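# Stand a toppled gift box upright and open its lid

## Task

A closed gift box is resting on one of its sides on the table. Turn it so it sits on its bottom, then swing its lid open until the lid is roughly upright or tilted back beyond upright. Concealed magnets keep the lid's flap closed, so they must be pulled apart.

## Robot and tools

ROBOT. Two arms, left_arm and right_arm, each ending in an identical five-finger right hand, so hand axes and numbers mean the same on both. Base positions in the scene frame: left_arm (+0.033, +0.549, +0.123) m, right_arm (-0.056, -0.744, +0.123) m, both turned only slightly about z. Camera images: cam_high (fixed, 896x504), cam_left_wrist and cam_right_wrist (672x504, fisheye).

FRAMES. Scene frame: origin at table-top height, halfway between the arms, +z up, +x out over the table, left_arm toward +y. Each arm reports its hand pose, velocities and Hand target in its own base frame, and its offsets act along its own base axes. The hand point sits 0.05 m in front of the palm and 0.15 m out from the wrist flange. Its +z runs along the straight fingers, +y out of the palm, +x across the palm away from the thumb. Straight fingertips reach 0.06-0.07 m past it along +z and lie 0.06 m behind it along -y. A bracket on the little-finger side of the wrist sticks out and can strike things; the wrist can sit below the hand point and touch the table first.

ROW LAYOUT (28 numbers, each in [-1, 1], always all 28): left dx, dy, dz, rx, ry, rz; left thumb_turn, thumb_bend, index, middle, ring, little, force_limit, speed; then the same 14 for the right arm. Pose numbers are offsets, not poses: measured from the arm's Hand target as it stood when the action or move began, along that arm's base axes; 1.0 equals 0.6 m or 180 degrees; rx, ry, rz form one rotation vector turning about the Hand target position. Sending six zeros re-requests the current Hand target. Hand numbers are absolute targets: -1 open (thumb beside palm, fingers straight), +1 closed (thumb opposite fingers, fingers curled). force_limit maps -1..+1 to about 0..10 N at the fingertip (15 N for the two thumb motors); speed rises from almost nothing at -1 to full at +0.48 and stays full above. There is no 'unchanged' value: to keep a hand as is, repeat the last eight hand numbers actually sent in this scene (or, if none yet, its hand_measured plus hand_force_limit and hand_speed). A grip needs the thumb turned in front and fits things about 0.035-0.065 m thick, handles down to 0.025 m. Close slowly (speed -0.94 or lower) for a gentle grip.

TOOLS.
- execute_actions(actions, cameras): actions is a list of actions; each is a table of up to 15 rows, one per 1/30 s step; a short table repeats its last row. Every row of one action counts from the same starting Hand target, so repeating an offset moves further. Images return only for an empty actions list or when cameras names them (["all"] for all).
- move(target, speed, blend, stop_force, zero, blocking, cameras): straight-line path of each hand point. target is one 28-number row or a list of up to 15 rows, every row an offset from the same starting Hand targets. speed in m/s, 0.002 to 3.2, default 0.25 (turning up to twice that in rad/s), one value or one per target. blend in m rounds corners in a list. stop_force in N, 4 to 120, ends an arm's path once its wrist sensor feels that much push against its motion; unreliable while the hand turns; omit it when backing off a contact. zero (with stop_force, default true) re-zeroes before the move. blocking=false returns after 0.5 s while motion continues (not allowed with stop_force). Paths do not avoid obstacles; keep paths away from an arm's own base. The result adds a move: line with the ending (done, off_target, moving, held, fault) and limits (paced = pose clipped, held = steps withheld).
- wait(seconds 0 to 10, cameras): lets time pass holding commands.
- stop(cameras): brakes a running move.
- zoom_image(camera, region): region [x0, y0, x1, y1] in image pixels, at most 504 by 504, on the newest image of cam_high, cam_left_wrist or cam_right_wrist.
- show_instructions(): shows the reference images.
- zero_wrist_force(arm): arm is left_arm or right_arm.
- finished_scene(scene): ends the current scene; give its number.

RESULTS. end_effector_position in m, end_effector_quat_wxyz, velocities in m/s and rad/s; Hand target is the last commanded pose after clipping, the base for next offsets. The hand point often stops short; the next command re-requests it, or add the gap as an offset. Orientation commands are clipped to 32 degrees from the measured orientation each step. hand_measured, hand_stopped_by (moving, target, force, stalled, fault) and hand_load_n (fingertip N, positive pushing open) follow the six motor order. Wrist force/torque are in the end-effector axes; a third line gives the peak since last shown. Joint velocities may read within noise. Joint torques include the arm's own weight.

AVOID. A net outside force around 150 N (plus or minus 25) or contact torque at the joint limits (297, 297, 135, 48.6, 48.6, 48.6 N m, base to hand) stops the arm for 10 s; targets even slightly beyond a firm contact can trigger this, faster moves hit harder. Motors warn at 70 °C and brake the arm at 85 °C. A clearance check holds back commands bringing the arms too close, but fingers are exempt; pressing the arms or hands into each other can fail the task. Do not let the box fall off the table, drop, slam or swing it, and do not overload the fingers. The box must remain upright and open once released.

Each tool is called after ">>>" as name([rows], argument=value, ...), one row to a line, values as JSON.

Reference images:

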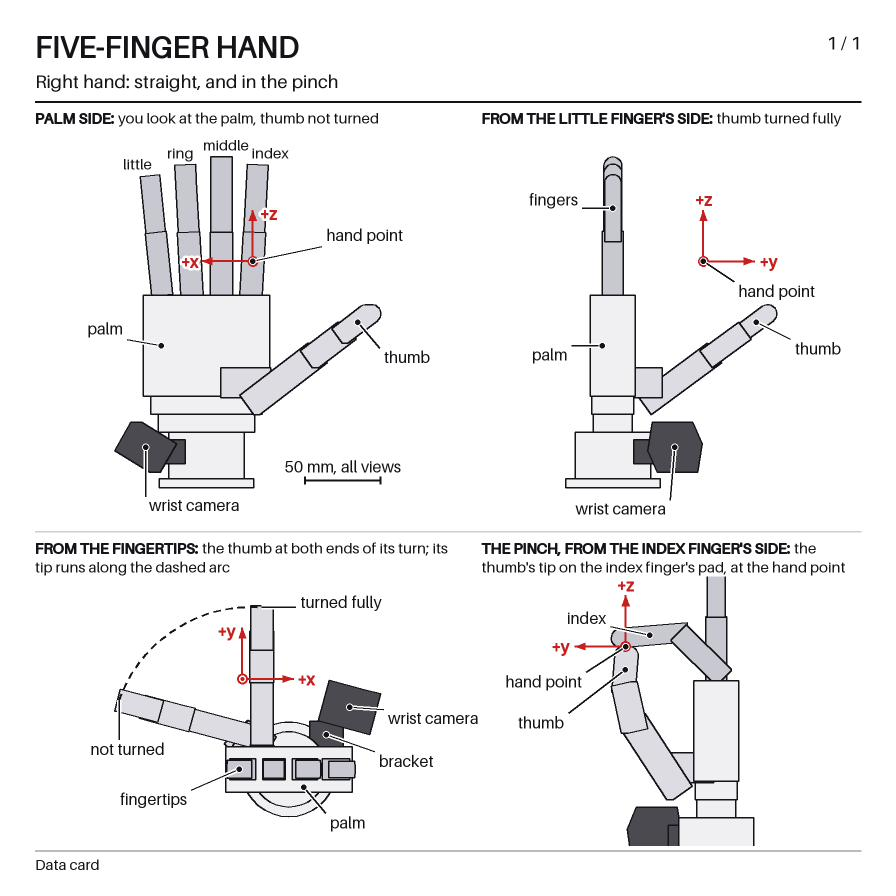

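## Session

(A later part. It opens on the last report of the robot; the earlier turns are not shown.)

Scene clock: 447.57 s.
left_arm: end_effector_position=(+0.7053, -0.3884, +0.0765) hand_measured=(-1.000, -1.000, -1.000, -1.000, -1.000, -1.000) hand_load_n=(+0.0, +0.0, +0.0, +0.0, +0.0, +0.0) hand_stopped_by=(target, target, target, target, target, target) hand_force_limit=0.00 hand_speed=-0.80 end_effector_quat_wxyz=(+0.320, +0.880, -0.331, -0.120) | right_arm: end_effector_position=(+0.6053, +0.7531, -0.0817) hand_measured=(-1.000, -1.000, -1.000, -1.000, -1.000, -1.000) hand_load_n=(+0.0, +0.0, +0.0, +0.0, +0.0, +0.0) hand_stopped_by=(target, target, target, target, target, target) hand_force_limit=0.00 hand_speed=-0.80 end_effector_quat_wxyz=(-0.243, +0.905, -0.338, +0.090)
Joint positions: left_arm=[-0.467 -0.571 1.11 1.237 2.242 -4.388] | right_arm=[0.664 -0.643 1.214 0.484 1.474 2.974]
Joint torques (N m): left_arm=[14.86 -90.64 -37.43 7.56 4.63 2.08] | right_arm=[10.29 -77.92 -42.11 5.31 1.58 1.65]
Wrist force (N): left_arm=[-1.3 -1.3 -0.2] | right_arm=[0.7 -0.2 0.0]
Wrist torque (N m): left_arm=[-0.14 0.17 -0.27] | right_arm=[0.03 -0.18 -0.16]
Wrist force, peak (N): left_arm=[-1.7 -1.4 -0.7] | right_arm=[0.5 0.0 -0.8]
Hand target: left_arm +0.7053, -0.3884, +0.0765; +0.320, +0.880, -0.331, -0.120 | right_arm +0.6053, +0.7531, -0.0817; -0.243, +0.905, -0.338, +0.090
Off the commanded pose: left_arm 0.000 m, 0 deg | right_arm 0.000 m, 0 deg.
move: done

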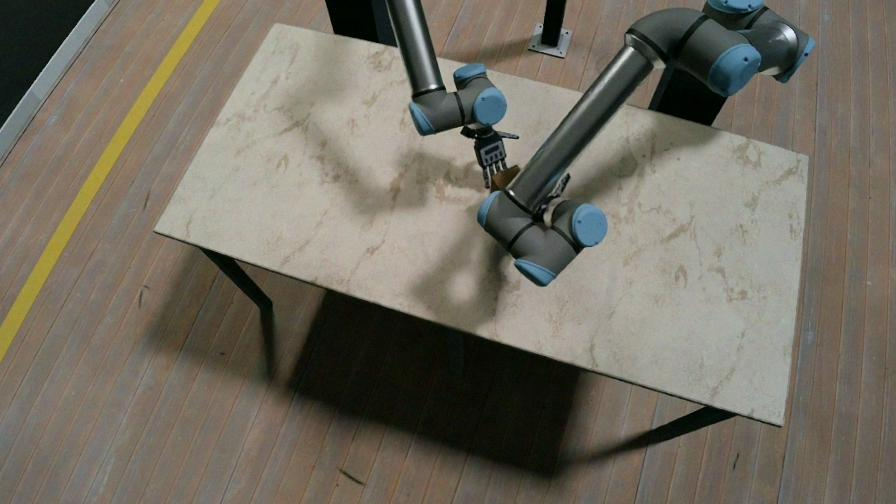

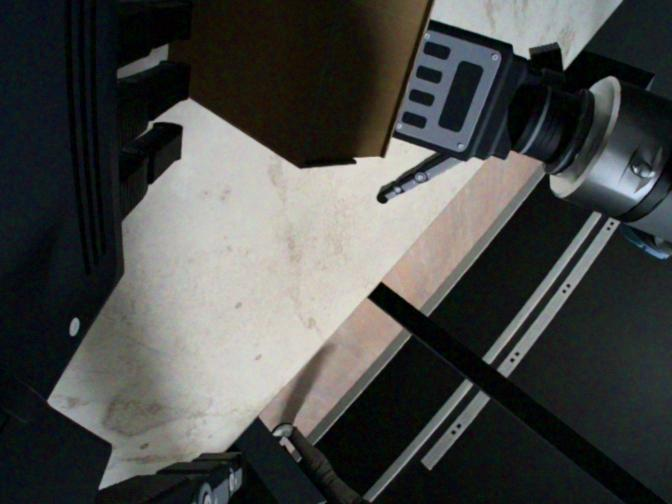

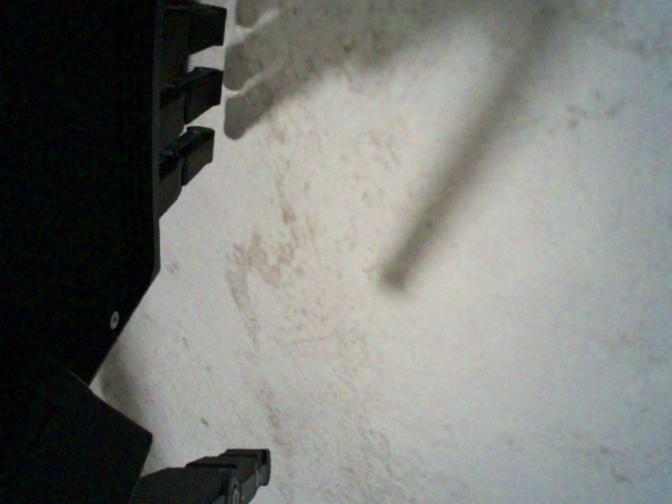

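>>> move(target=[-0.0867,-0.099,0,0,0,0,-1,-1,-1,-1,-1,-1,0,-0.8, 0,0,0,0,0,0,-1,-1,-1,-1,-1,-1,0,-0.8], speed=0.08, stop_force=10, cameras=["all"])

>>> zoom_image(camera="cam_high", region=[420, 110, 580, 240])

Scene clock: 464.57 s.
left_arm: end_effector_position=(+0.6532, -0.4478, +0.0765) hand_measured=(-1.000, -1.000, -1.000, -1.000, -1.000, -1.000) hand_load_n=(+0.0, +0.0, +0.0, +0.0, +0.0, +0.0) hand_stopped_by=(target, target, target, target, target, target) hand_force_limit=0.00 hand_speed=-0.80 end_effector_quat_wxyz=(+0.320, +0.880, -0.331, -0.120) | right_arm: end_effector_position=(+0.6053, +0.7531, -0.0817) hand_measured=(-1.000, -1.000, -1.000, -1.000, -1.000, -1.000) hand_load_n=(+0.0, +0.0, +0.0, +0.0, +0.0, +0.0) hand_stopped_by=(target, target, target, target, target, target) hand_force_limit=0.00 hand_speed=-0.80 end_effector_quat_wxyz=(-0.243, +0.905, -0.338, +0.090)
Joint positions: left_arm=[-0.556 -0.624 1.203 1.128 2.257 -4.5] | right_arm=[0.664 -0.643 1.214 0.484 1.474 2.974]
Joint torques (N m): left_arm=[-15.48 -127.53 -22.39 2.24 4.96 -2.45] | right_arm=[10.56 -77.94 -42.08 2.36 1.6 1.96]
Wrist force (N): left_arm=[-0.9 -0.9 -0.4] | right_arm=[0.2 -0.4 0.0]
Wrist torque (N m): left_arm=[-0.08 0.11 0.09] | right_arm=[-0.01 -0.11 -0.19]
Wrist force, peak (N): left_arm=[-1.4 -1.4 -1.1] | right_arm=[0.3 -0.7 -0.5]
Hand target: left_arm +0.6532, -0.4478, +0.0765; +0.320, +0.880, -0.331, -0.120 | right_arm +0.6053, +0.7531, -0.0817; -0.243, +0.905, -0.338, +0.090
Off the commanded pose: left_arm 0.000 m, 0 deg | right_arm 0.000 m, 0 deg.
move: done

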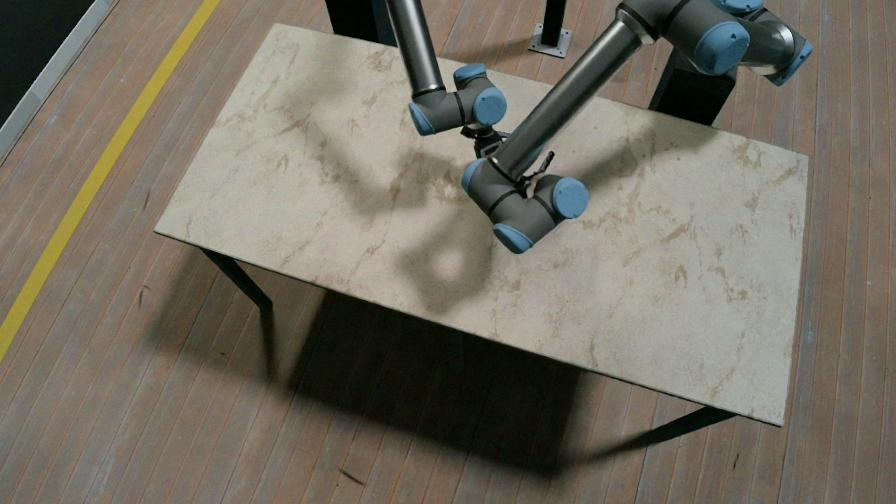

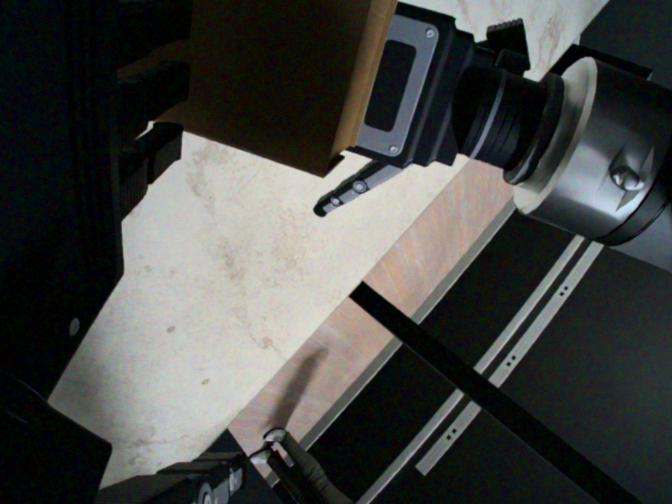

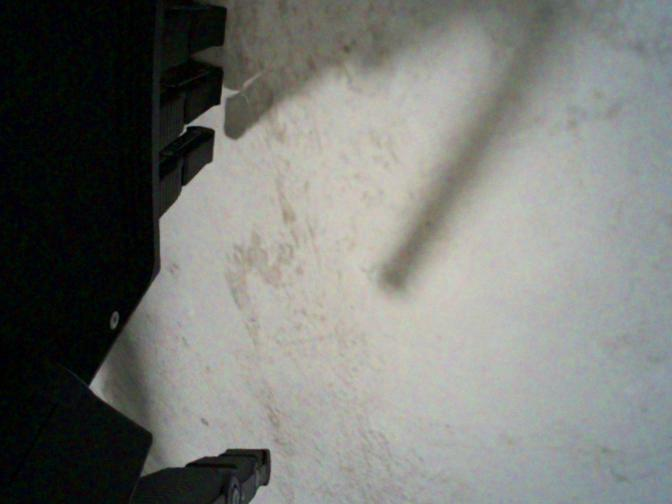

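Scaled by 3.150 from the camera's 896x504 image, which has a finer 1280x720 frame.

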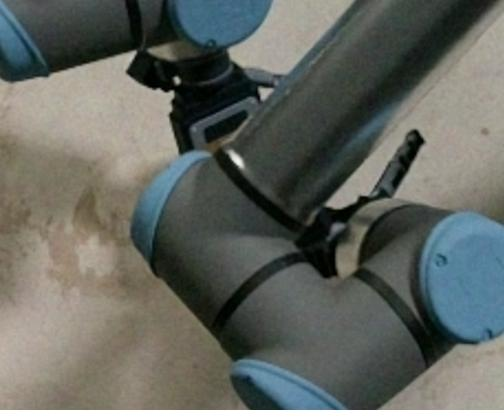

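>>> move(target=[-0.0384,-0.0439,0.005,0,0,0,-1,-1,-1,-1,-1,-1,0,-0.8, 0,0,0,0,0,0,-1,-1,-1,-1,-1,-1,0,-0.8], speed=0.05, stop_force=10, cameras=["all"])

Scene clock: 483.13 s.
left_arm: end_effector_position=(+0.6410, -0.4618, +0.0781) hand_measured=(-1.000, -1.000, -1.000, -1.000, -1.000, -1.000) hand_load_n=(+0.0, +0.0, +0.0, +0.0, +0.0, +0.0) hand_stopped_by=(target, target, target, target, target, target) hand_force_limit=0.00 hand_speed=-0.80 end_effector_quat_wxyz=(+0.320, +0.880, -0.331, -0.120) | right_arm: end_effector_position=(+0.6053, +0.7531, -0.0817) hand_measured=(-1.000, -1.000, -1.000, -1.000, -1.000, -1.000) hand_load_n=(+0.0, +0.0, +0.0, +0.0, +0.0, +0.0) hand_stopped_by=(target, target, target, target, target, target) hand_force_limit=0.00 hand_speed=-0.80 end_effector_quat_wxyz=(-0.243, +0.905, -0.338, +0.090)
Joint positions: left_arm=[-0.577 -0.637 1.221 1.105 2.26 -4.528] | right_arm=[0.664 -0.643 1.214 0.484 1.474 2.974]
Joint torques (N m): left_arm=[15.62 -83.28 -37.08 7.04 -1.86 2.52] | right_arm=[9.1 -110.81 -42.72 3.24 -2.08 2.04]
Wrist force (N): left_arm=[-0.9 -1.0 -1.1] | right_arm=[-0.1 0.8 0.2]
Wrist torque (N m): left_arm=[0.00 0.10 -0.23] | right_arm=[0.03 -0.09 -0.20]
Wrist force, peak (N): left_arm=[-1.9 -15.6 -20.3] | right_arm=[1.2 25.1 -7.2]
Hand target: left_arm +0.6410, -0.4618, +0.0781; +0.320, +0.880, -0.331, -0.120 (not the last commanded pose) | right_arm +0.6053, +0.7531, -0.0817; -0.243, +0.905, -0.338, +0.090
Off the commanded pose: left_arm 0.016 m, 0 deg | right_arm 0.000 m, 0 deg.
move: contact (left_arm)

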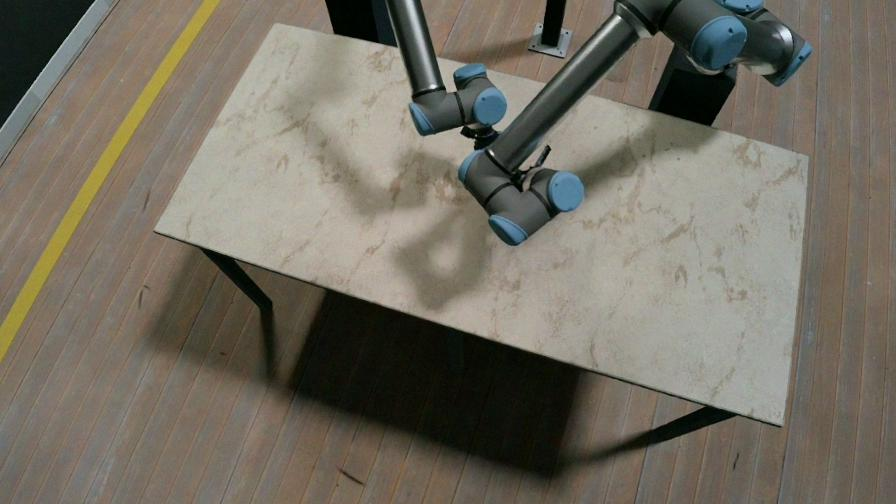

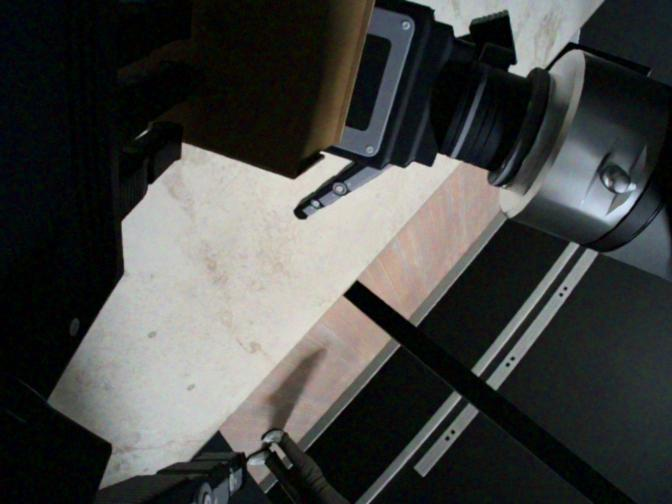

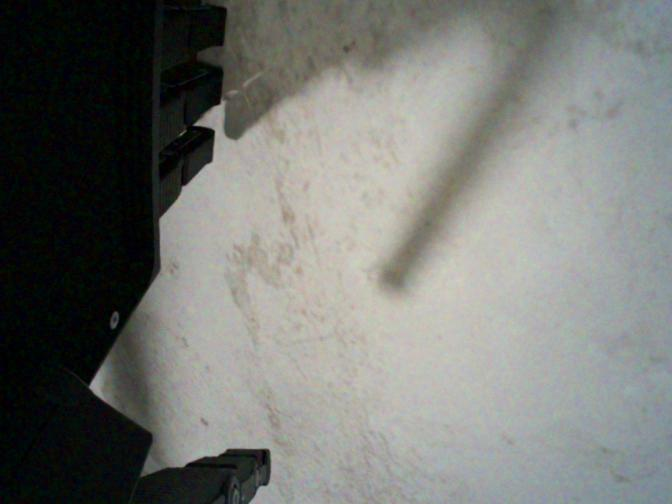

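>>> move(target=[0.0878,0.1003,0.04,0,0,0,-1,-1,-1,-1,-1,-1,0,-0.8, 0,0,0,0,0,0,-1,-1,-1,-1,-1,-1,0,-0.8], speed=0.1, cameras=["all"])

>>> zoom_image(camera="cam_high", region=[420, 110, 580, 240])

>>> zoom_image(camera="cam_left_wrist", region=[100, 0, 500, 250])

Scene clock: 489.93 s.
left_arm: end_effector_position=(+0.6936, -0.4017, +0.1021) hand_measured=(-1.000, -1.000, -1.000, -1.000, -1.000, -1.000) hand_load_n=(+0.0, +0.0, +0.0, +0.0, +0.0, +0.0) hand_stopped_by=(target, target, target, target, target, target) hand_force_limit=0.00 hand_speed=-0.80 end_effector_quat_wxyz=(+0.320, +0.880, -0.331, -0.120) | right_arm: end_effector_position=(+0.6053, +0.7531, -0.0817) hand_measured=(-1.000, -1.000, -1.000, -1.000, -1.000, -1.000) hand_load_n=(+0.0, +0.0, +0.0, +0.0, +0.0, +0.0) hand_stopped_by=(target, target, target, target, target, target) hand_force_limit=0.00 hand_speed=-0.80 end_effector_quat_wxyz=(-0.243, +0.905, -0.338, +0.090)
Joint positions: left_arm=[-0.487 -0.607 1.129 1.24 2.246 -4.412] | right_arm=[0.664 -0.643 1.214 0.484 1.474 2.974]
Joint torques (N m): left_arm=[11.64 -86.41 -36.81 7.82 -2.08 2.12] | right_arm=[3.83 -111.15 -41.71 3.97 -1.37 2.08]
Wrist force (N): left_arm=[-1.2 -1.3 -0.2] | right_arm=[0.4 0.1 -0.1]
Wrist torque (N m): left_arm=[-0.15 0.14 -0.27] | right_arm=[0.06 -0.12 -0.17]
Wrist force, peak (N): left_arm=[-1.4 -1.2 -2.3] | right_arm=[0.2 1.7 0.3]
Hand target: left_arm +0.6937, -0.4016, +0.1021; +0.320, +0.880, -0.331, -0.120 | right_arm +0.6053, +0.7531, -0.0817; -0.243, +0.905, -0.338, +0.090
Off the commanded pose: left_arm 0.000 m, 0 deg | right_arm 0.000 m, 0 deg.
move: done

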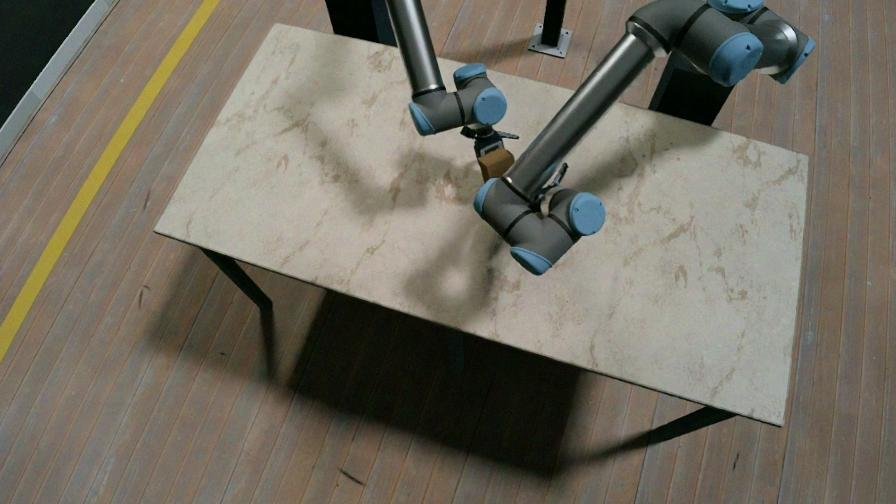

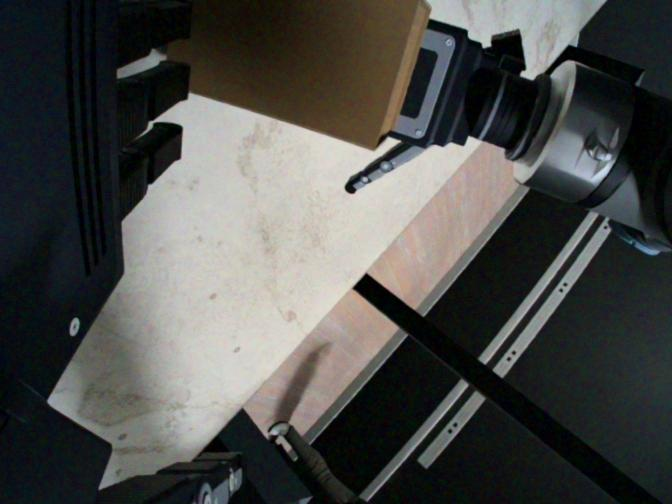

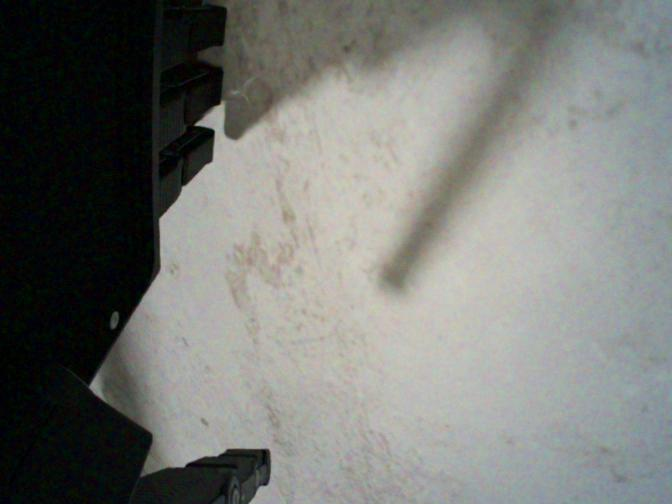

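Scaled by 3.150 from the camera's 896x504 image, which has a finer 1280x720 frame.

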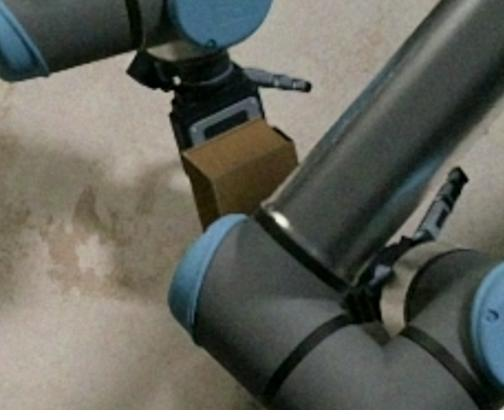

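Scaled by 1.260 from the camera's 672x504 image, which has a finer 960x720 frame.

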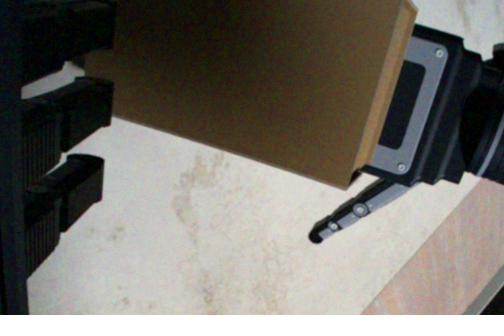

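>>> move(target=[0.055,0.063,0.133,0,0,0,-1,-1,-1,-1,-1,-1,0,-0.8, 0,0,-0.0733,0.126,-0.1091,0,-1,-1,-1,-1,-1,-1,0,-0.8], speed=0.1, cameras=["all"])

>>> zoom_image(camera="cam_high", region=[420, 110, 580, 240])

>>> zoom_image(camera="cam_left_wrist", region=[100, 0, 500, 250])

Scene clock: 508.07 s.
left_arm: end_effector_position=(+0.7267, -0.3638, +0.1819) hand_measured=(-1.000, -1.000, -1.000, -1.000, -1.000, -1.000) hand_load_n=(+0.0, +0.0, +0.0, +0.0, +0.0, +0.0) hand_stopped_by=(target, target, target, target, target, target) hand_force_limit=0.00 hand_speed=-0.80 end_effector_quat_wxyz=(+0.320, +0.880, -0.331, -0.120) | right_arm: end_effector_position=(+0.6053, +0.7531, -0.1257) hand_measured=(-1.000, -1.000, -1.000, -1.000, -1.000, -1.000) hand_load_n=(+0.0, +0.0, +0.0, -1.0, +0.0, +0.0) hand_stopped_by=(target, target, target, target, target, target) hand_force_limit=0.00 hand_speed=-0.80 end_effector_quat_wxyz=(-0.469, +0.811, -0.303, +0.174)
Joint positions: left_arm=[-0.432 -0.634 1.034 1.403 2.235 -4.344] | right_arm=[0.633 -0.764 1.647 -0.348 1.376 3.029]
Joint torques (N m): left_arm=[17.35 -129.95 -40.43 7.28 -1.91 2.4] | right_arm=[-14.38 -103.77 -12.62 -1.94 -2.42 1.71]
Wrist force (N): left_arm=[-0.6 -1.0 -0.2] | right_arm=[0.3 0.4 -0.3]
Wrist torque (N m): left_arm=[-0.08 0.07 -0.21] | right_arm=[0.05 -0.23 -0.22]
Wrist force, peak (N): left_arm=[-1.0 -1.4 -1.0] | right_arm=[1.1 0.7 0.3]
Hand target: left_arm +0.7267, -0.3638, +0.1819; +0.320, +0.880, -0.331, -0.120 | right_arm +0.6053, +0.7531, -0.1257; -0.469, +0.811, -0.303, +0.174
Off the commanded pose: left_arm 0.000 m, 0 deg | right_arm 0.000 m, 0 deg.
move: done

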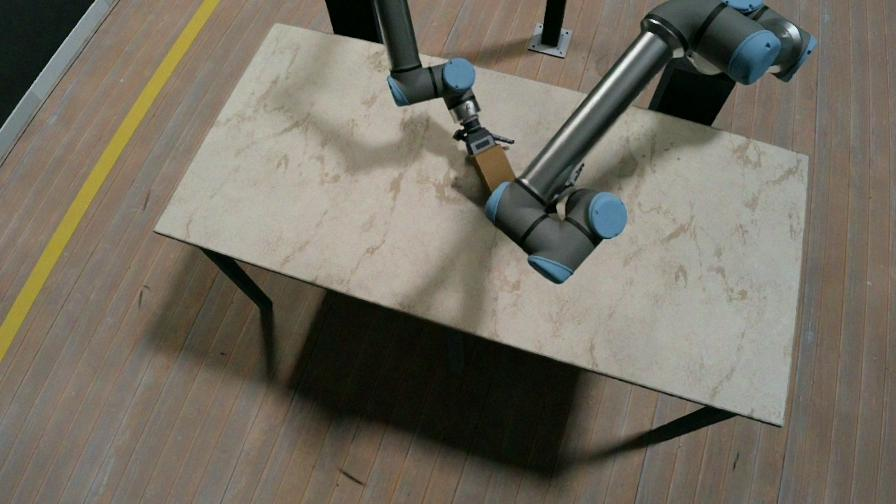

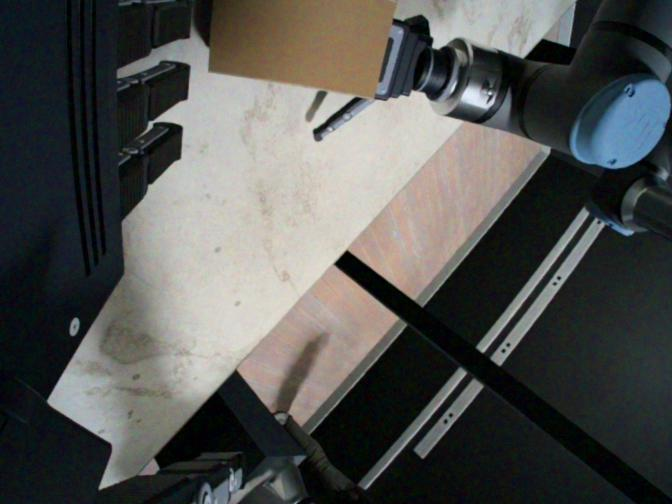

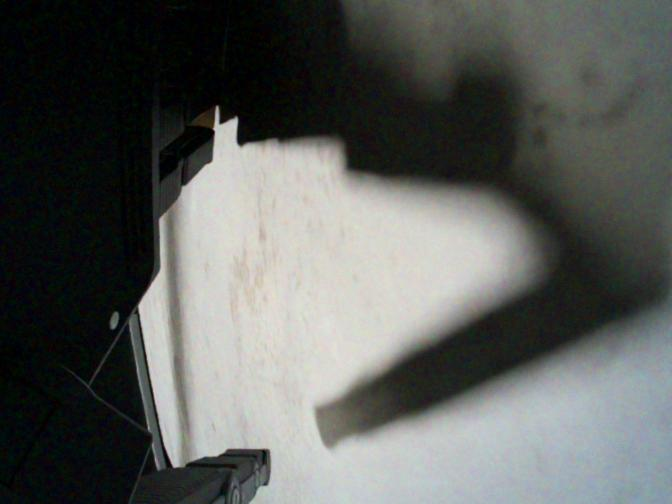

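Scaled by 3.150 from the camera's 896x504 image, which has a finer 1280x720 frame.

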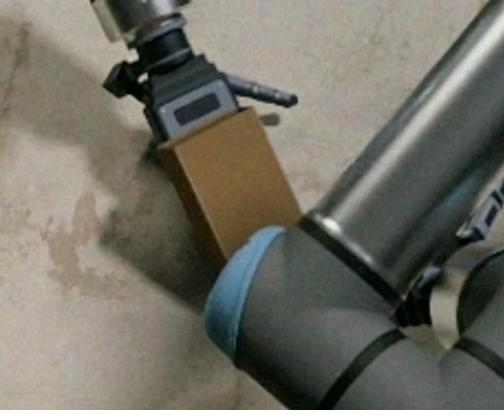

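Scaled by 1.260 from the camera's 672x504 image, which has a finer 960x720 frame.

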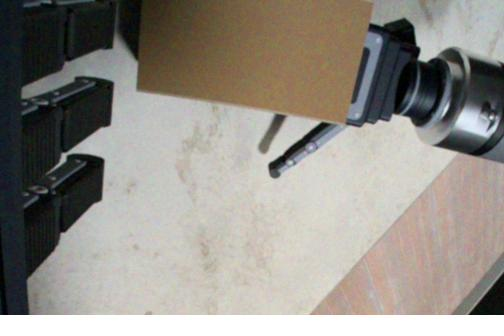

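>>> move(target=[0,0,0,0,0,0,-1,-1,-1,-1,-1,-1,0,-0.8, 0,0,-0.033,0,0,0,-1,-1,-1,-1,-1,-1,0,-0.8], speed=0.015, stop_force=5)

Scene clock: 522.70 s.
left_arm: end_effector_position=(+0.7267, -0.3638, +0.1819) hand_measured=(-1.000, -1.000, -1.000, -1.000, -1.000, -1.000) hand_load_n=(+0.0, +0.0, +0.0, +0.0, +0.0, +0.0) hand_stopped_by=(target, target, target, target, target, target) hand_force_limit=0.00 hand_speed=-0.80 end_effector_quat_wxyz=(+0.320, +0.880, -0.331, -0.120) | right_arm: end_effector_position=(+0.6053, +0.7531, -0.1342) hand_measured=(-1.000, -1.000, -1.000, -1.000, -1.000, -1.000) hand_load_n=(+0.0, +0.0, +0.0, +0.5, +0.0, +0.0) hand_stopped_by=(target, target, target, target, target, target) hand_force_limit=0.00 hand_speed=-0.80 end_effector_quat_wxyz=(-0.469, +0.811, -0.303, +0.174)
Joint positions: left_arm=[-0.432 -0.634 1.034 1.403 2.235 -4.344] | right_arm=[0.633 -0.753 1.646 -0.358 1.376 3.029]
Joint torques (N m): left_arm=[16.19 -129.89 -40.24 7.33 -1.88 2.52] | right_arm=[-14.06 -103.53 -12.43 2.92 0.71 2]
Wrist force (N): left_arm=[-0.7 -1.0 -0.2] | right_arm=[0.4 -1.2 -2.1]
Wrist torque (N m): left_arm=[-0.10 0.06 -0.22] | right_arm=[0.24 -0.23 -0.26]
Wrist force, peak (N): left_arm=[-1.3 -1.3 -0.3] | right_arm=[0.2 -7.7 -15.6]
Hand target: left_arm +0.7267, -0.3638, +0.1819; +0.320, +0.880, -0.331, -0.120 | right_arm +0.6053, +0.7531, -0.1342; -0.469, +0.811, -0.303, +0.174 (not the last commanded pose)
Off the commanded pose: left_arm 0.000 m, 0 deg | right_arm 0.011 m, 0 deg.
move: contact (right_arm)

>>> move(target=[-0.1667,0.1,0.15,0,0,0,-1,-1,-1,-1,-1,-1,0,-0.8, -0.1855,-0.2142,0.0025,0,0,0,-1,-1,-1,-1,-1,-1,0,-0.8], speed=0.06, cameras=["all"])

>>> zoom_image(camera="cam_high", region=[420, 110, 580, 240])

Scene clock: 550.50 s.
left_arm: end_effector_position=(+0.6267, -0.3038, +0.2719) hand_measured=(-1.000, -1.000, -1.000, -1.000, -1.000, -1.000) hand_load_n=(+0.0, +0.0, +0.0, +0.0, +0.0, +0.0) hand_stopped_by=(target, target, target, target, target, target) hand_force_limit=0.00 hand_speed=-0.80 end_effector_quat_wxyz=(+0.320, +0.880, -0.331, -0.120) | right_arm: end_effector_position=(+0.4940, +0.6246, -0.1327) hand_measured=(-1.000, -1.000, -1.000, -1.000, -1.000, -1.000) hand_load_n=(-0.5, +0.0, -0.5, +0.0, +0.0, +0.0) hand_stopped_by=(target, target, target, target, target, target) hand_force_limit=0.00 hand_speed=-0.80 end_effector_quat_wxyz=(-0.469, +0.811, -0.303, +0.174)
Joint positions: left_arm=[-0.416 -0.881 1.323 1.374 2.231 -4.325] | right_arm=[0.567 -0.915 2.02 -0.563 1.32 2.994]
Joint torques (N m): left_arm=[17.47 -116.64 -24.35 7.33 -2.18 2.4] | right_arm=[-14.73 -83.57 -6.2 -0.82 -1.79 -1.94]
Wrist force (N): left_arm=[-1.2 -0.7 -0.7] | right_arm=[0.8 -0.2 -0.5]
Wrist torque (N m): left_arm=[-0.03 0.18 -0.24] | right_arm=[0.13 -0.28 0.02]
Wrist force, peak (N): left_arm=[-1.8 -0.7 -0.9] | right_arm=[1.0 -1.8 -2.2]
Hand target: left_arm +0.6267, -0.3038, +0.2719; +0.320, +0.880, -0.331, -0.120 | right_arm +0.4940, +0.6246, -0.1327; -0.469, +0.811, -0.303, +0.174
Off the commanded pose: left_arm 0.000 m, 0 deg | right_arm 0.000 m, 0 deg.
move: done

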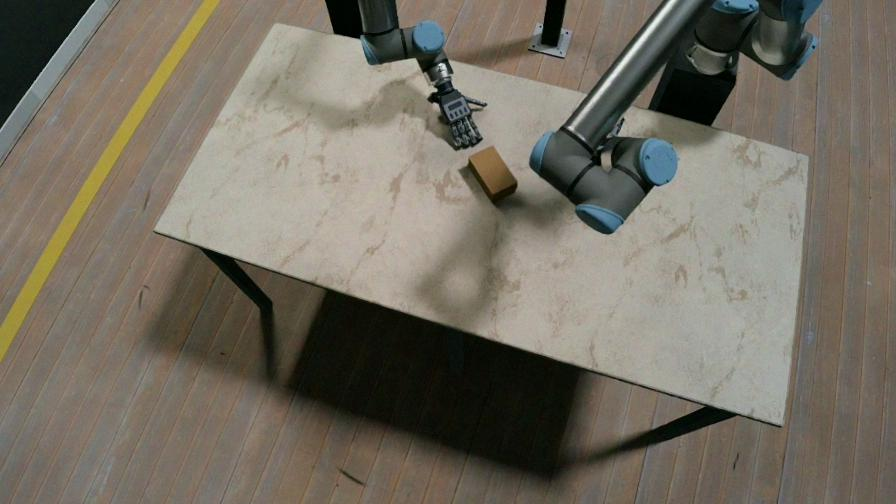

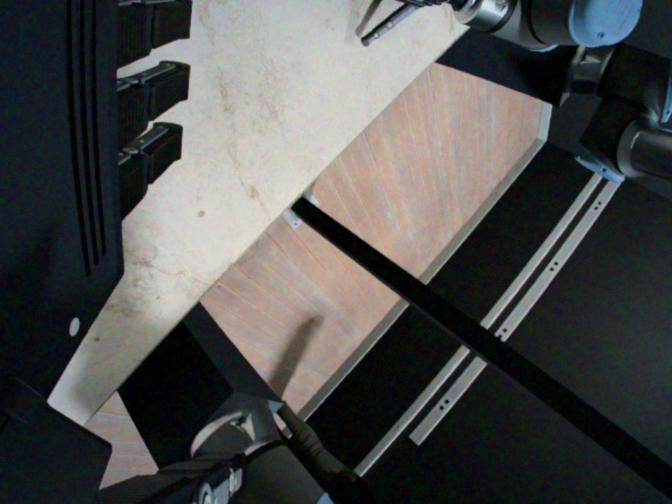

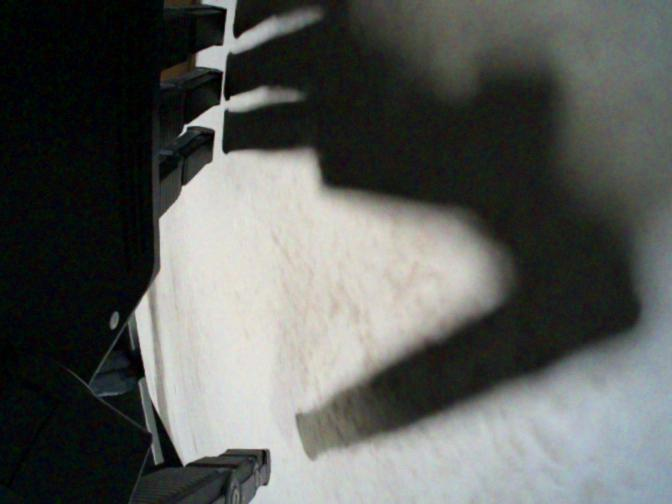

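Scaled by 3.150 from the camera's 896x504 image, which has a finer 1280x720 frame.

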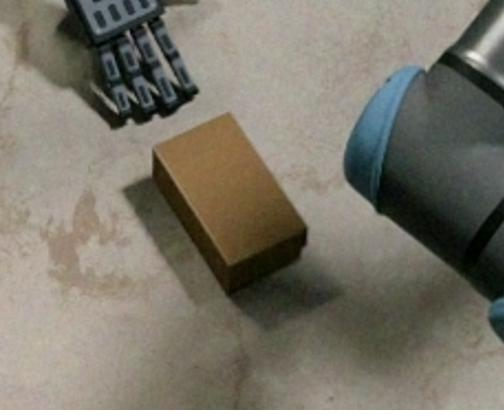

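>>> move(target=[-0.05,-0.04,0,-0.0897,-0.2656,-0.7125,-1,-1,-1,-1,-1,-1,0,-0.8, -0.1,-0.12,0.15,0,0,0,-1,-1,-1,-1,-1,-1,0,-0.8], speed=0.6)

>>> move(target=[-0.047,-0.045,-0.22,0,0,-0.7506,-1,-1,-1,-1,-1,-1,0,-0.8, 0,0,0,0,0,0,-1,-1,-1,-1,-1,-1,0,-0.8], speed=0.6, cameras=["all"])

>>> zoom_image(camera="cam_high", region=[420, 110, 580, 240])

>>> zoom_image(camera="cam_left_wrist", region=[172, 0, 672, 375])

Scene clock: 561.90 s.
left_arm: end_effector_position=(+0.5967, -0.3278, +0.2719) hand_measured=(-1.000, -1.000, -1.000, -1.000, -1.000, -1.000) hand_load_n=(+0.0, -0.5, +0.0, +0.0, +0.0, +0.0) hand_stopped_by=(target, target, target, target, target, target) hand_force_limit=0.00 hand_speed=-0.80 end_effector_quat_wxyz=(+0.000, -0.033, +0.999, +0.000) | right_arm: end_effector_position=(+0.4340, +0.5526, -0.0427) hand_measured=(-1.000, -1.000, -1.000, -1.000, -1.000, -1.000) hand_load_n=(-0.5, +0.0, +0.0, +0.0, +0.0, +0.0) hand_stopped_by=(target, target, target, target, target, target) hand_force_limit=0.00 hand_speed=-0.80 end_effector_quat_wxyz=(-0.469, +0.811, -0.303, +0.174)
Joint positions: left_arm=[-0.855 -1.146 1.503 1.214 1.57 -2.492] | right_arm=[0.507 -1.154 2.205 -0.499 1.268 2.962]
Joint torques (N m): left_arm=[-15.06 -96.67 -25.66 1.61 -3.19 2.68] | right_arm=[-16.13 -73.1 -7.74 3.55 -2.22 -2.14]
Wrist force (N): left_arm=[-0.3 -0.3 -0.9] | right_arm=[0.2 -0.1 -0.1]
Wrist torque (N m): left_arm=[0.02 0.07 -0.26] | right_arm=[0.10 -0.22 0.01]
Wrist force, peak (N): left_arm=[-1.6 -1.2 -1.1] | right_arm=[1.0 -0.5 -0.6]
Hand target: left_arm +0.5967, -0.3278, +0.2719; +0.000, -0.033, +0.999, +0.000 | right_arm +0.4340, +0.5526, -0.0427; -0.469, +0.811, -0.303, +0.174
Off the commanded pose: left_arm 0.000 m, 0 deg | right_arm 0.000 m, 0 deg.
move: done

Scene clock: 564.63 s.
left_arm: end_effector_position=(+0.5685, -0.3548, +0.1399) hand_measured=(-1.000, -1.000, -1.000, -1.000, -1.000, -1.000) hand_load_n=(+0.0, +0.0, +0.0, +0.0, +0.0, +0.0) hand_stopped_by=(target, target, target, target, target, target) hand_force_limit=0.00 hand_speed=-0.80 end_effector_quat_wxyz=(+0.000, +0.911, +0.412, +0.000) | right_arm: end_effector_position=(+0.4340, +0.5526, -0.0427) hand_measured=(-1.000, -1.000, -1.000, -1.000, -1.000, -1.000) hand_load_n=(-0.5, +0.0, +0.0, +0.0, +0.0, +0.0) hand_stopped_by=(target, target, target, target, target, target) hand_force_limit=0.00 hand_speed=-0.80 end_effector_quat_wxyz=(-0.469, +0.811, -0.303, +0.174)
Joint positions: left_arm=[-0.779 -1.154 1.778 0.946 1.571 -0.058] | right_arm=[0.507 -1.154 2.205 -0.499 1.268 2.962]
Joint torques (N m): left_arm=[16.16 -46.98 -36.6 5.83 3.53 2.24] | right_arm=[-16.34 -73.88 -7.33 2.78 -2.56 -2.13]
Wrist force (N): left_arm=[-0.5 0.1 -0.3] | right_arm=[0.5 0.2 -0.7]
Wrist torque (N m): left_arm=[0.04 0.10 -0.24] | right_arm=[0.18 -0.24 0.04]
Wrist force, peak (N): left_arm=[-1.0 -0.8 -0.9] | right_arm=[0.3 0.6 -0.9]
Hand target: left_arm +0.5685, -0.3548, +0.1399; +0.000, +0.911, +0.412, +0.000 | right_arm +0.4340, +0.5526, -0.0427; -0.469, +0.811, -0.303, +0.174
Off the commanded pose: left_arm 0.000 m, 0 deg | right_arm 0.000 m, 0 deg.
move: done

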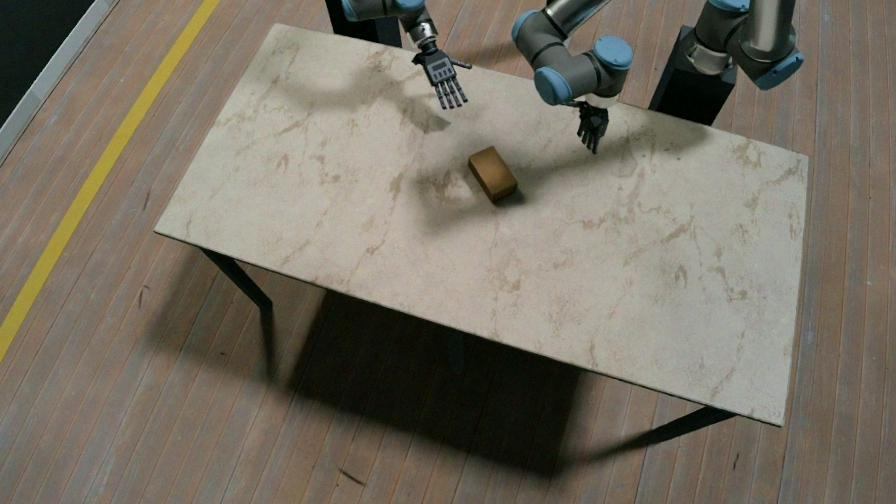

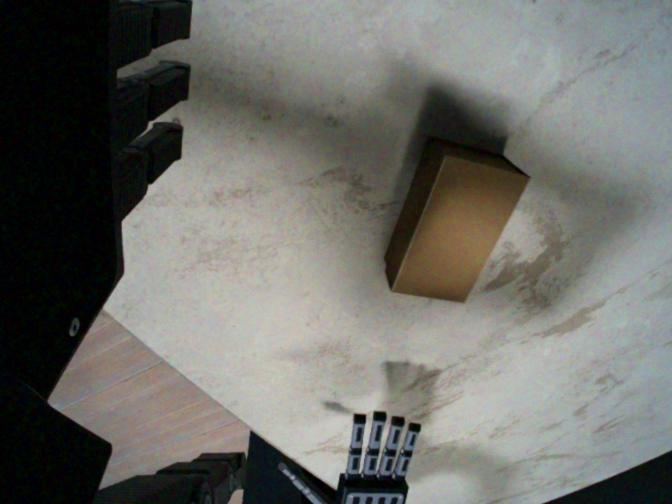

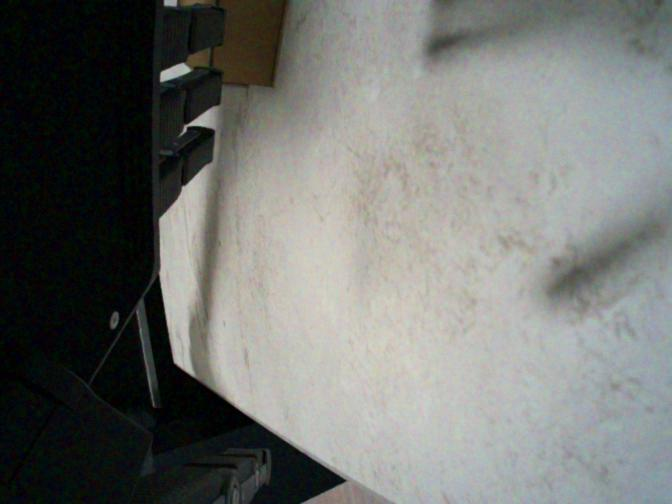

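Scaled by 3.150 from the camera's 896x504 image, which has a finer 1280x720 frame.

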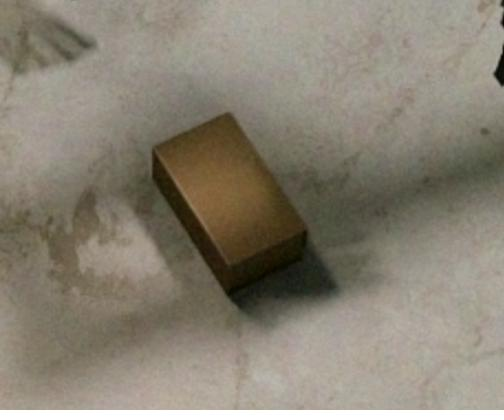

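Scaled by 1.008 from the camera's 672x504 image, which has a finer 960x720 frame.

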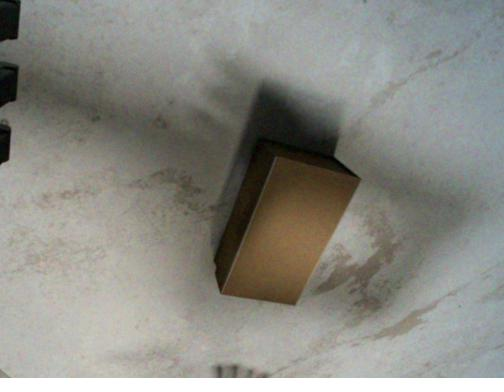

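>>> zoom_image(camera="cam_left_wrist", region=[370, 120, 550, 320])

Scaled by 2.520 from the camera's 672x504 image, which has a finer 960x720 frame.

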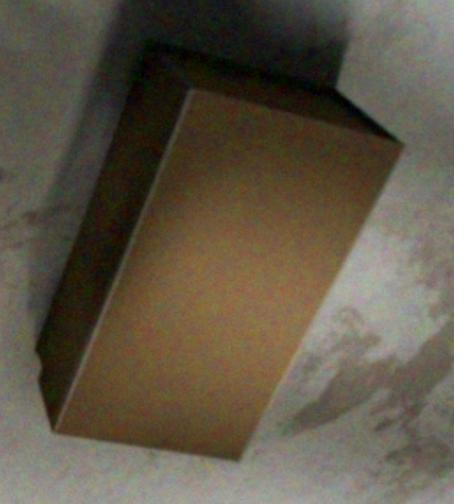

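>>> move([
  [-0.072,-0.2208,-0.1,0,0,0.011,-1,-1,0.12,0.12,0.12,0.12,0.4,0.0, 0,0,0,0,0,0,-1,-1,-1,-1,-1,-1,0,-0.8],
  [-0.072,-0.2208,-0.363,0,0,0.011,-1,-1,0.12,0.12,0.12,0.12,0.4,0.0, 0,0,0,0,0,0,-1,-1,-1,-1,-1,-1,0,-0.8],
], speed=0.2, blend=0.03, cameras=["all"])

>>> zoom_image(camera="cam_left_wrist", region=[172, 0, 672, 375])

>>> zoom_image(camera="cam_high", region=[420, 110, 580, 240])

Scene clock: 621.47 s.
left_arm: end_effector_position=(+0.5252, -0.4874, -0.0778) hand_measured=(-1.000, -1.000, +0.120, +0.120, +0.120, +0.120) hand_load_n=(+0.0, +0.0, +0.0, +0.0, +0.0, +0.0) hand_stopped_by=(target, target, target, target, target, target) hand_force_limit=0.40 hand_speed=0.00 end_effector_quat_wxyz=(+0.000, +0.904, +0.428, +0.000) | right_arm: end_effector_position=(+0.4340, +0.5526, -0.0427) hand_measured=(-1.000, -1.000, -1.000, -1.000, -1.000, -1.000) hand_load_n=(-0.5, +0.0, +0.0, +0.0, +0.0, +0.0) hand_stopped_by=(target, target, target, target, target, target) hand_force_limit=0.00 hand_speed=-0.80 end_effector_quat_wxyz=(-0.469, +0.811, -0.303, +0.174)
Joint positions: left_arm=[-0.976 -0.853 1.769 0.655 1.571 -0.289] | right_arm=[0.507 -1.154 2.205 -0.499 1.268 2.962]
Joint torques (N m): left_arm=[14.05 -62.2 -27.71 2.44 -3.2 1.99] | right_arm=[-16.37 -74.29 -5.88 3.06 -2.07 -1.84]
Wrist force (N): left_arm=[-0.7 -0.3 -0.3] | right_arm=[0.2 0.4 -0.6]
Wrist torque (N m): left_arm=[0.00 0.12 0.07] | right_arm=[0.20 -0.19 0.02]
Wrist force, peak (N): left_arm=[-1.1 0.2 -1.0] | right_arm=[0.9 0.3 -0.7]
Hand target: left_arm +0.5253, -0.4873, -0.0779; +0.000, +0.904, +0.428, +0.000 | right_arm +0.4340, +0.5526, -0.0427; -0.469, +0.811, -0.303, +0.174
Off the commanded pose: left_arm 0.000 m, 0 deg | right_arm 0.000 m, 0 deg.
move: done

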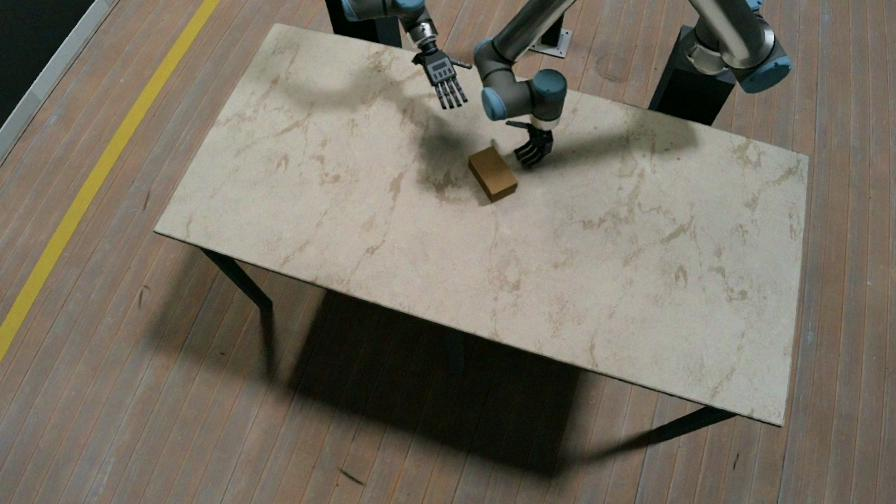

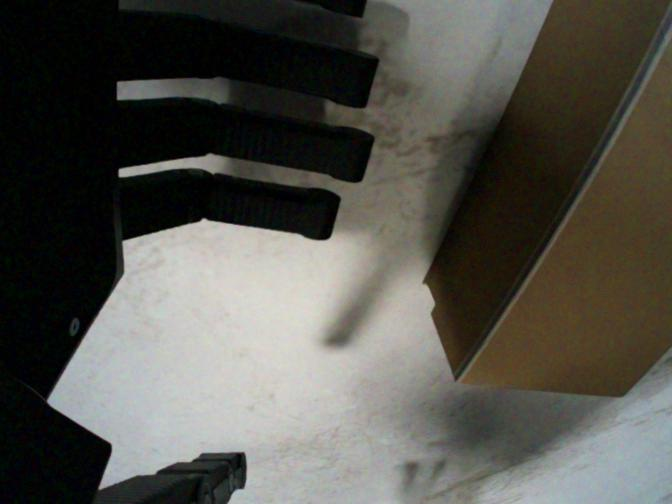

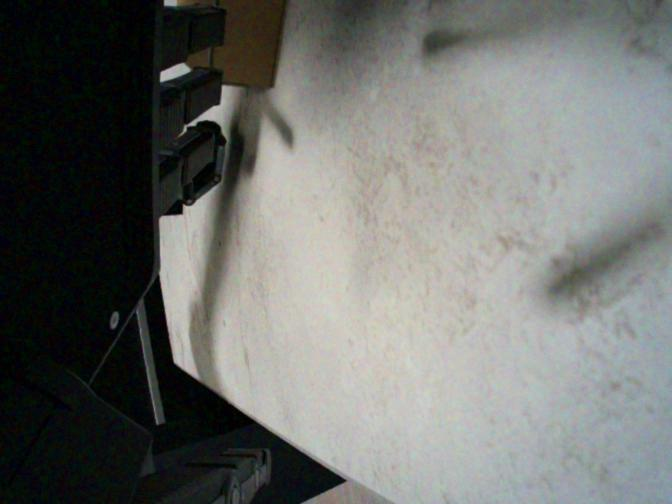

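Scaled by 1.008 from the camera's 672x504 image, which has a finer 960x720 frame.

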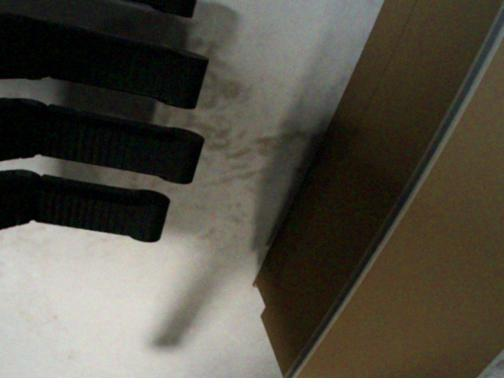

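Scaled by 3.150 from the camera's 896x504 image, which has a finer 1280x720 frame.

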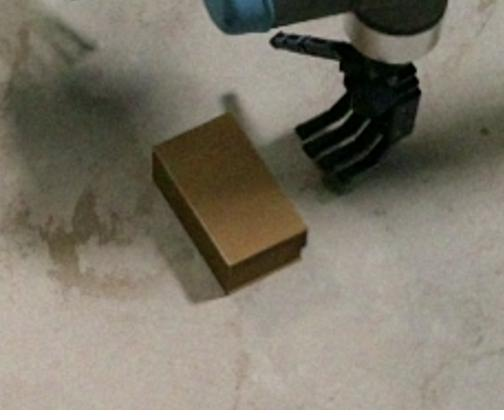

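>>> move(target=[0,0,-0.045,0,0,0,-1,-1,0.12,0.12,0.12,0.12,0.4,0.0, 0,0,0,0,0,0,-1,-1,-1,-1,-1,-1,0,-0.8], speed=0.02, stop_force=4, cameras=["cam_left_wrist"])

Scene clock: 634.67 s.
left_arm: end_effector_position=(+0.5253, -0.4873, -0.1040) hand_measured=(-1.000, -1.000, +0.120, +0.120, +0.120, +0.120) hand_load_n=(+0.0, +0.0, -1.5, -2.0, -1.5, +0.0) hand_stopped_by=(target, target, target, target, target, target) hand_force_limit=0.40 hand_speed=0.00 end_effector_quat_wxyz=(+0.000, +0.904, +0.428, +0.000) | right_arm: end_effector_position=(+0.4340, +0.5526, -0.0427) hand_measured=(-1.000, -1.000, -1.000, -1.000, -1.000, -1.000) hand_load_n=(+0.0, +0.0, +0.0, +0.0, +0.0, +0.0) hand_stopped_by=(target, target, target, target, target, target) hand_force_limit=0.00 hand_speed=-0.80 end_effector_quat_wxyz=(-0.469, +0.811, -0.303, +0.174)
Joint positions: left_arm=[-0.976 -0.818 1.768 0.621 1.571 -0.289] | right_arm=[0.507 -1.154 2.205 -0.499 1.268 2.962]
Joint torques (N m): left_arm=[15.97 -101.87 -15.69 5.94 -0.74 1.98] | right_arm=[-14.81 -72.21 -8.34 2.74 -2.24 -1.69]
Wrist force (N): left_arm=[-0.3 -2.3 -5.1] | right_arm=[0.1 0.1 -0.6]
Wrist torque (N m): left_arm=[0.03 0.25 0.00] | right_arm=[0.15 -0.19 0.01]
Wrist force, peak (N): left_arm=[-1.0 -5.5 -12.1] | right_arm=[0.6 0.1 -1.2]
Hand target: left_arm +0.5252, -0.4873, -0.1040; +0.000, +0.904, +0.428, +0.000 (not the last commanded pose) | right_arm +0.4340, +0.5526, -0.0427; -0.469, +0.811, -0.303, +0.174
Off the commanded pose: left_arm 0.001 m, 0 deg | right_arm 0.000 m, 0 deg.
move: contact (left_arm)
Images, in order (width x height): cam_left_wrist 672x504.

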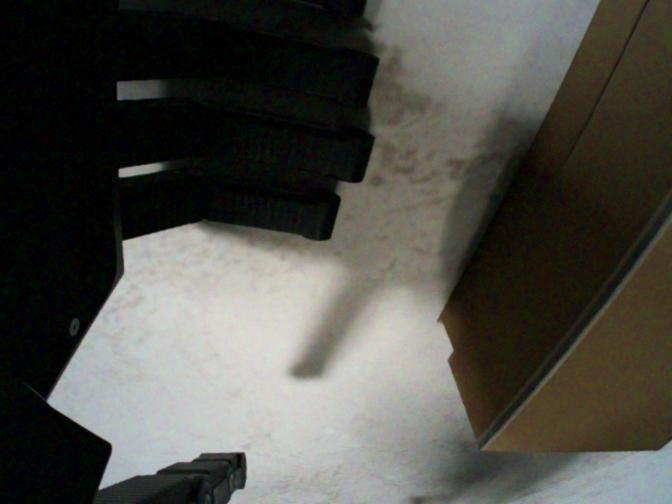

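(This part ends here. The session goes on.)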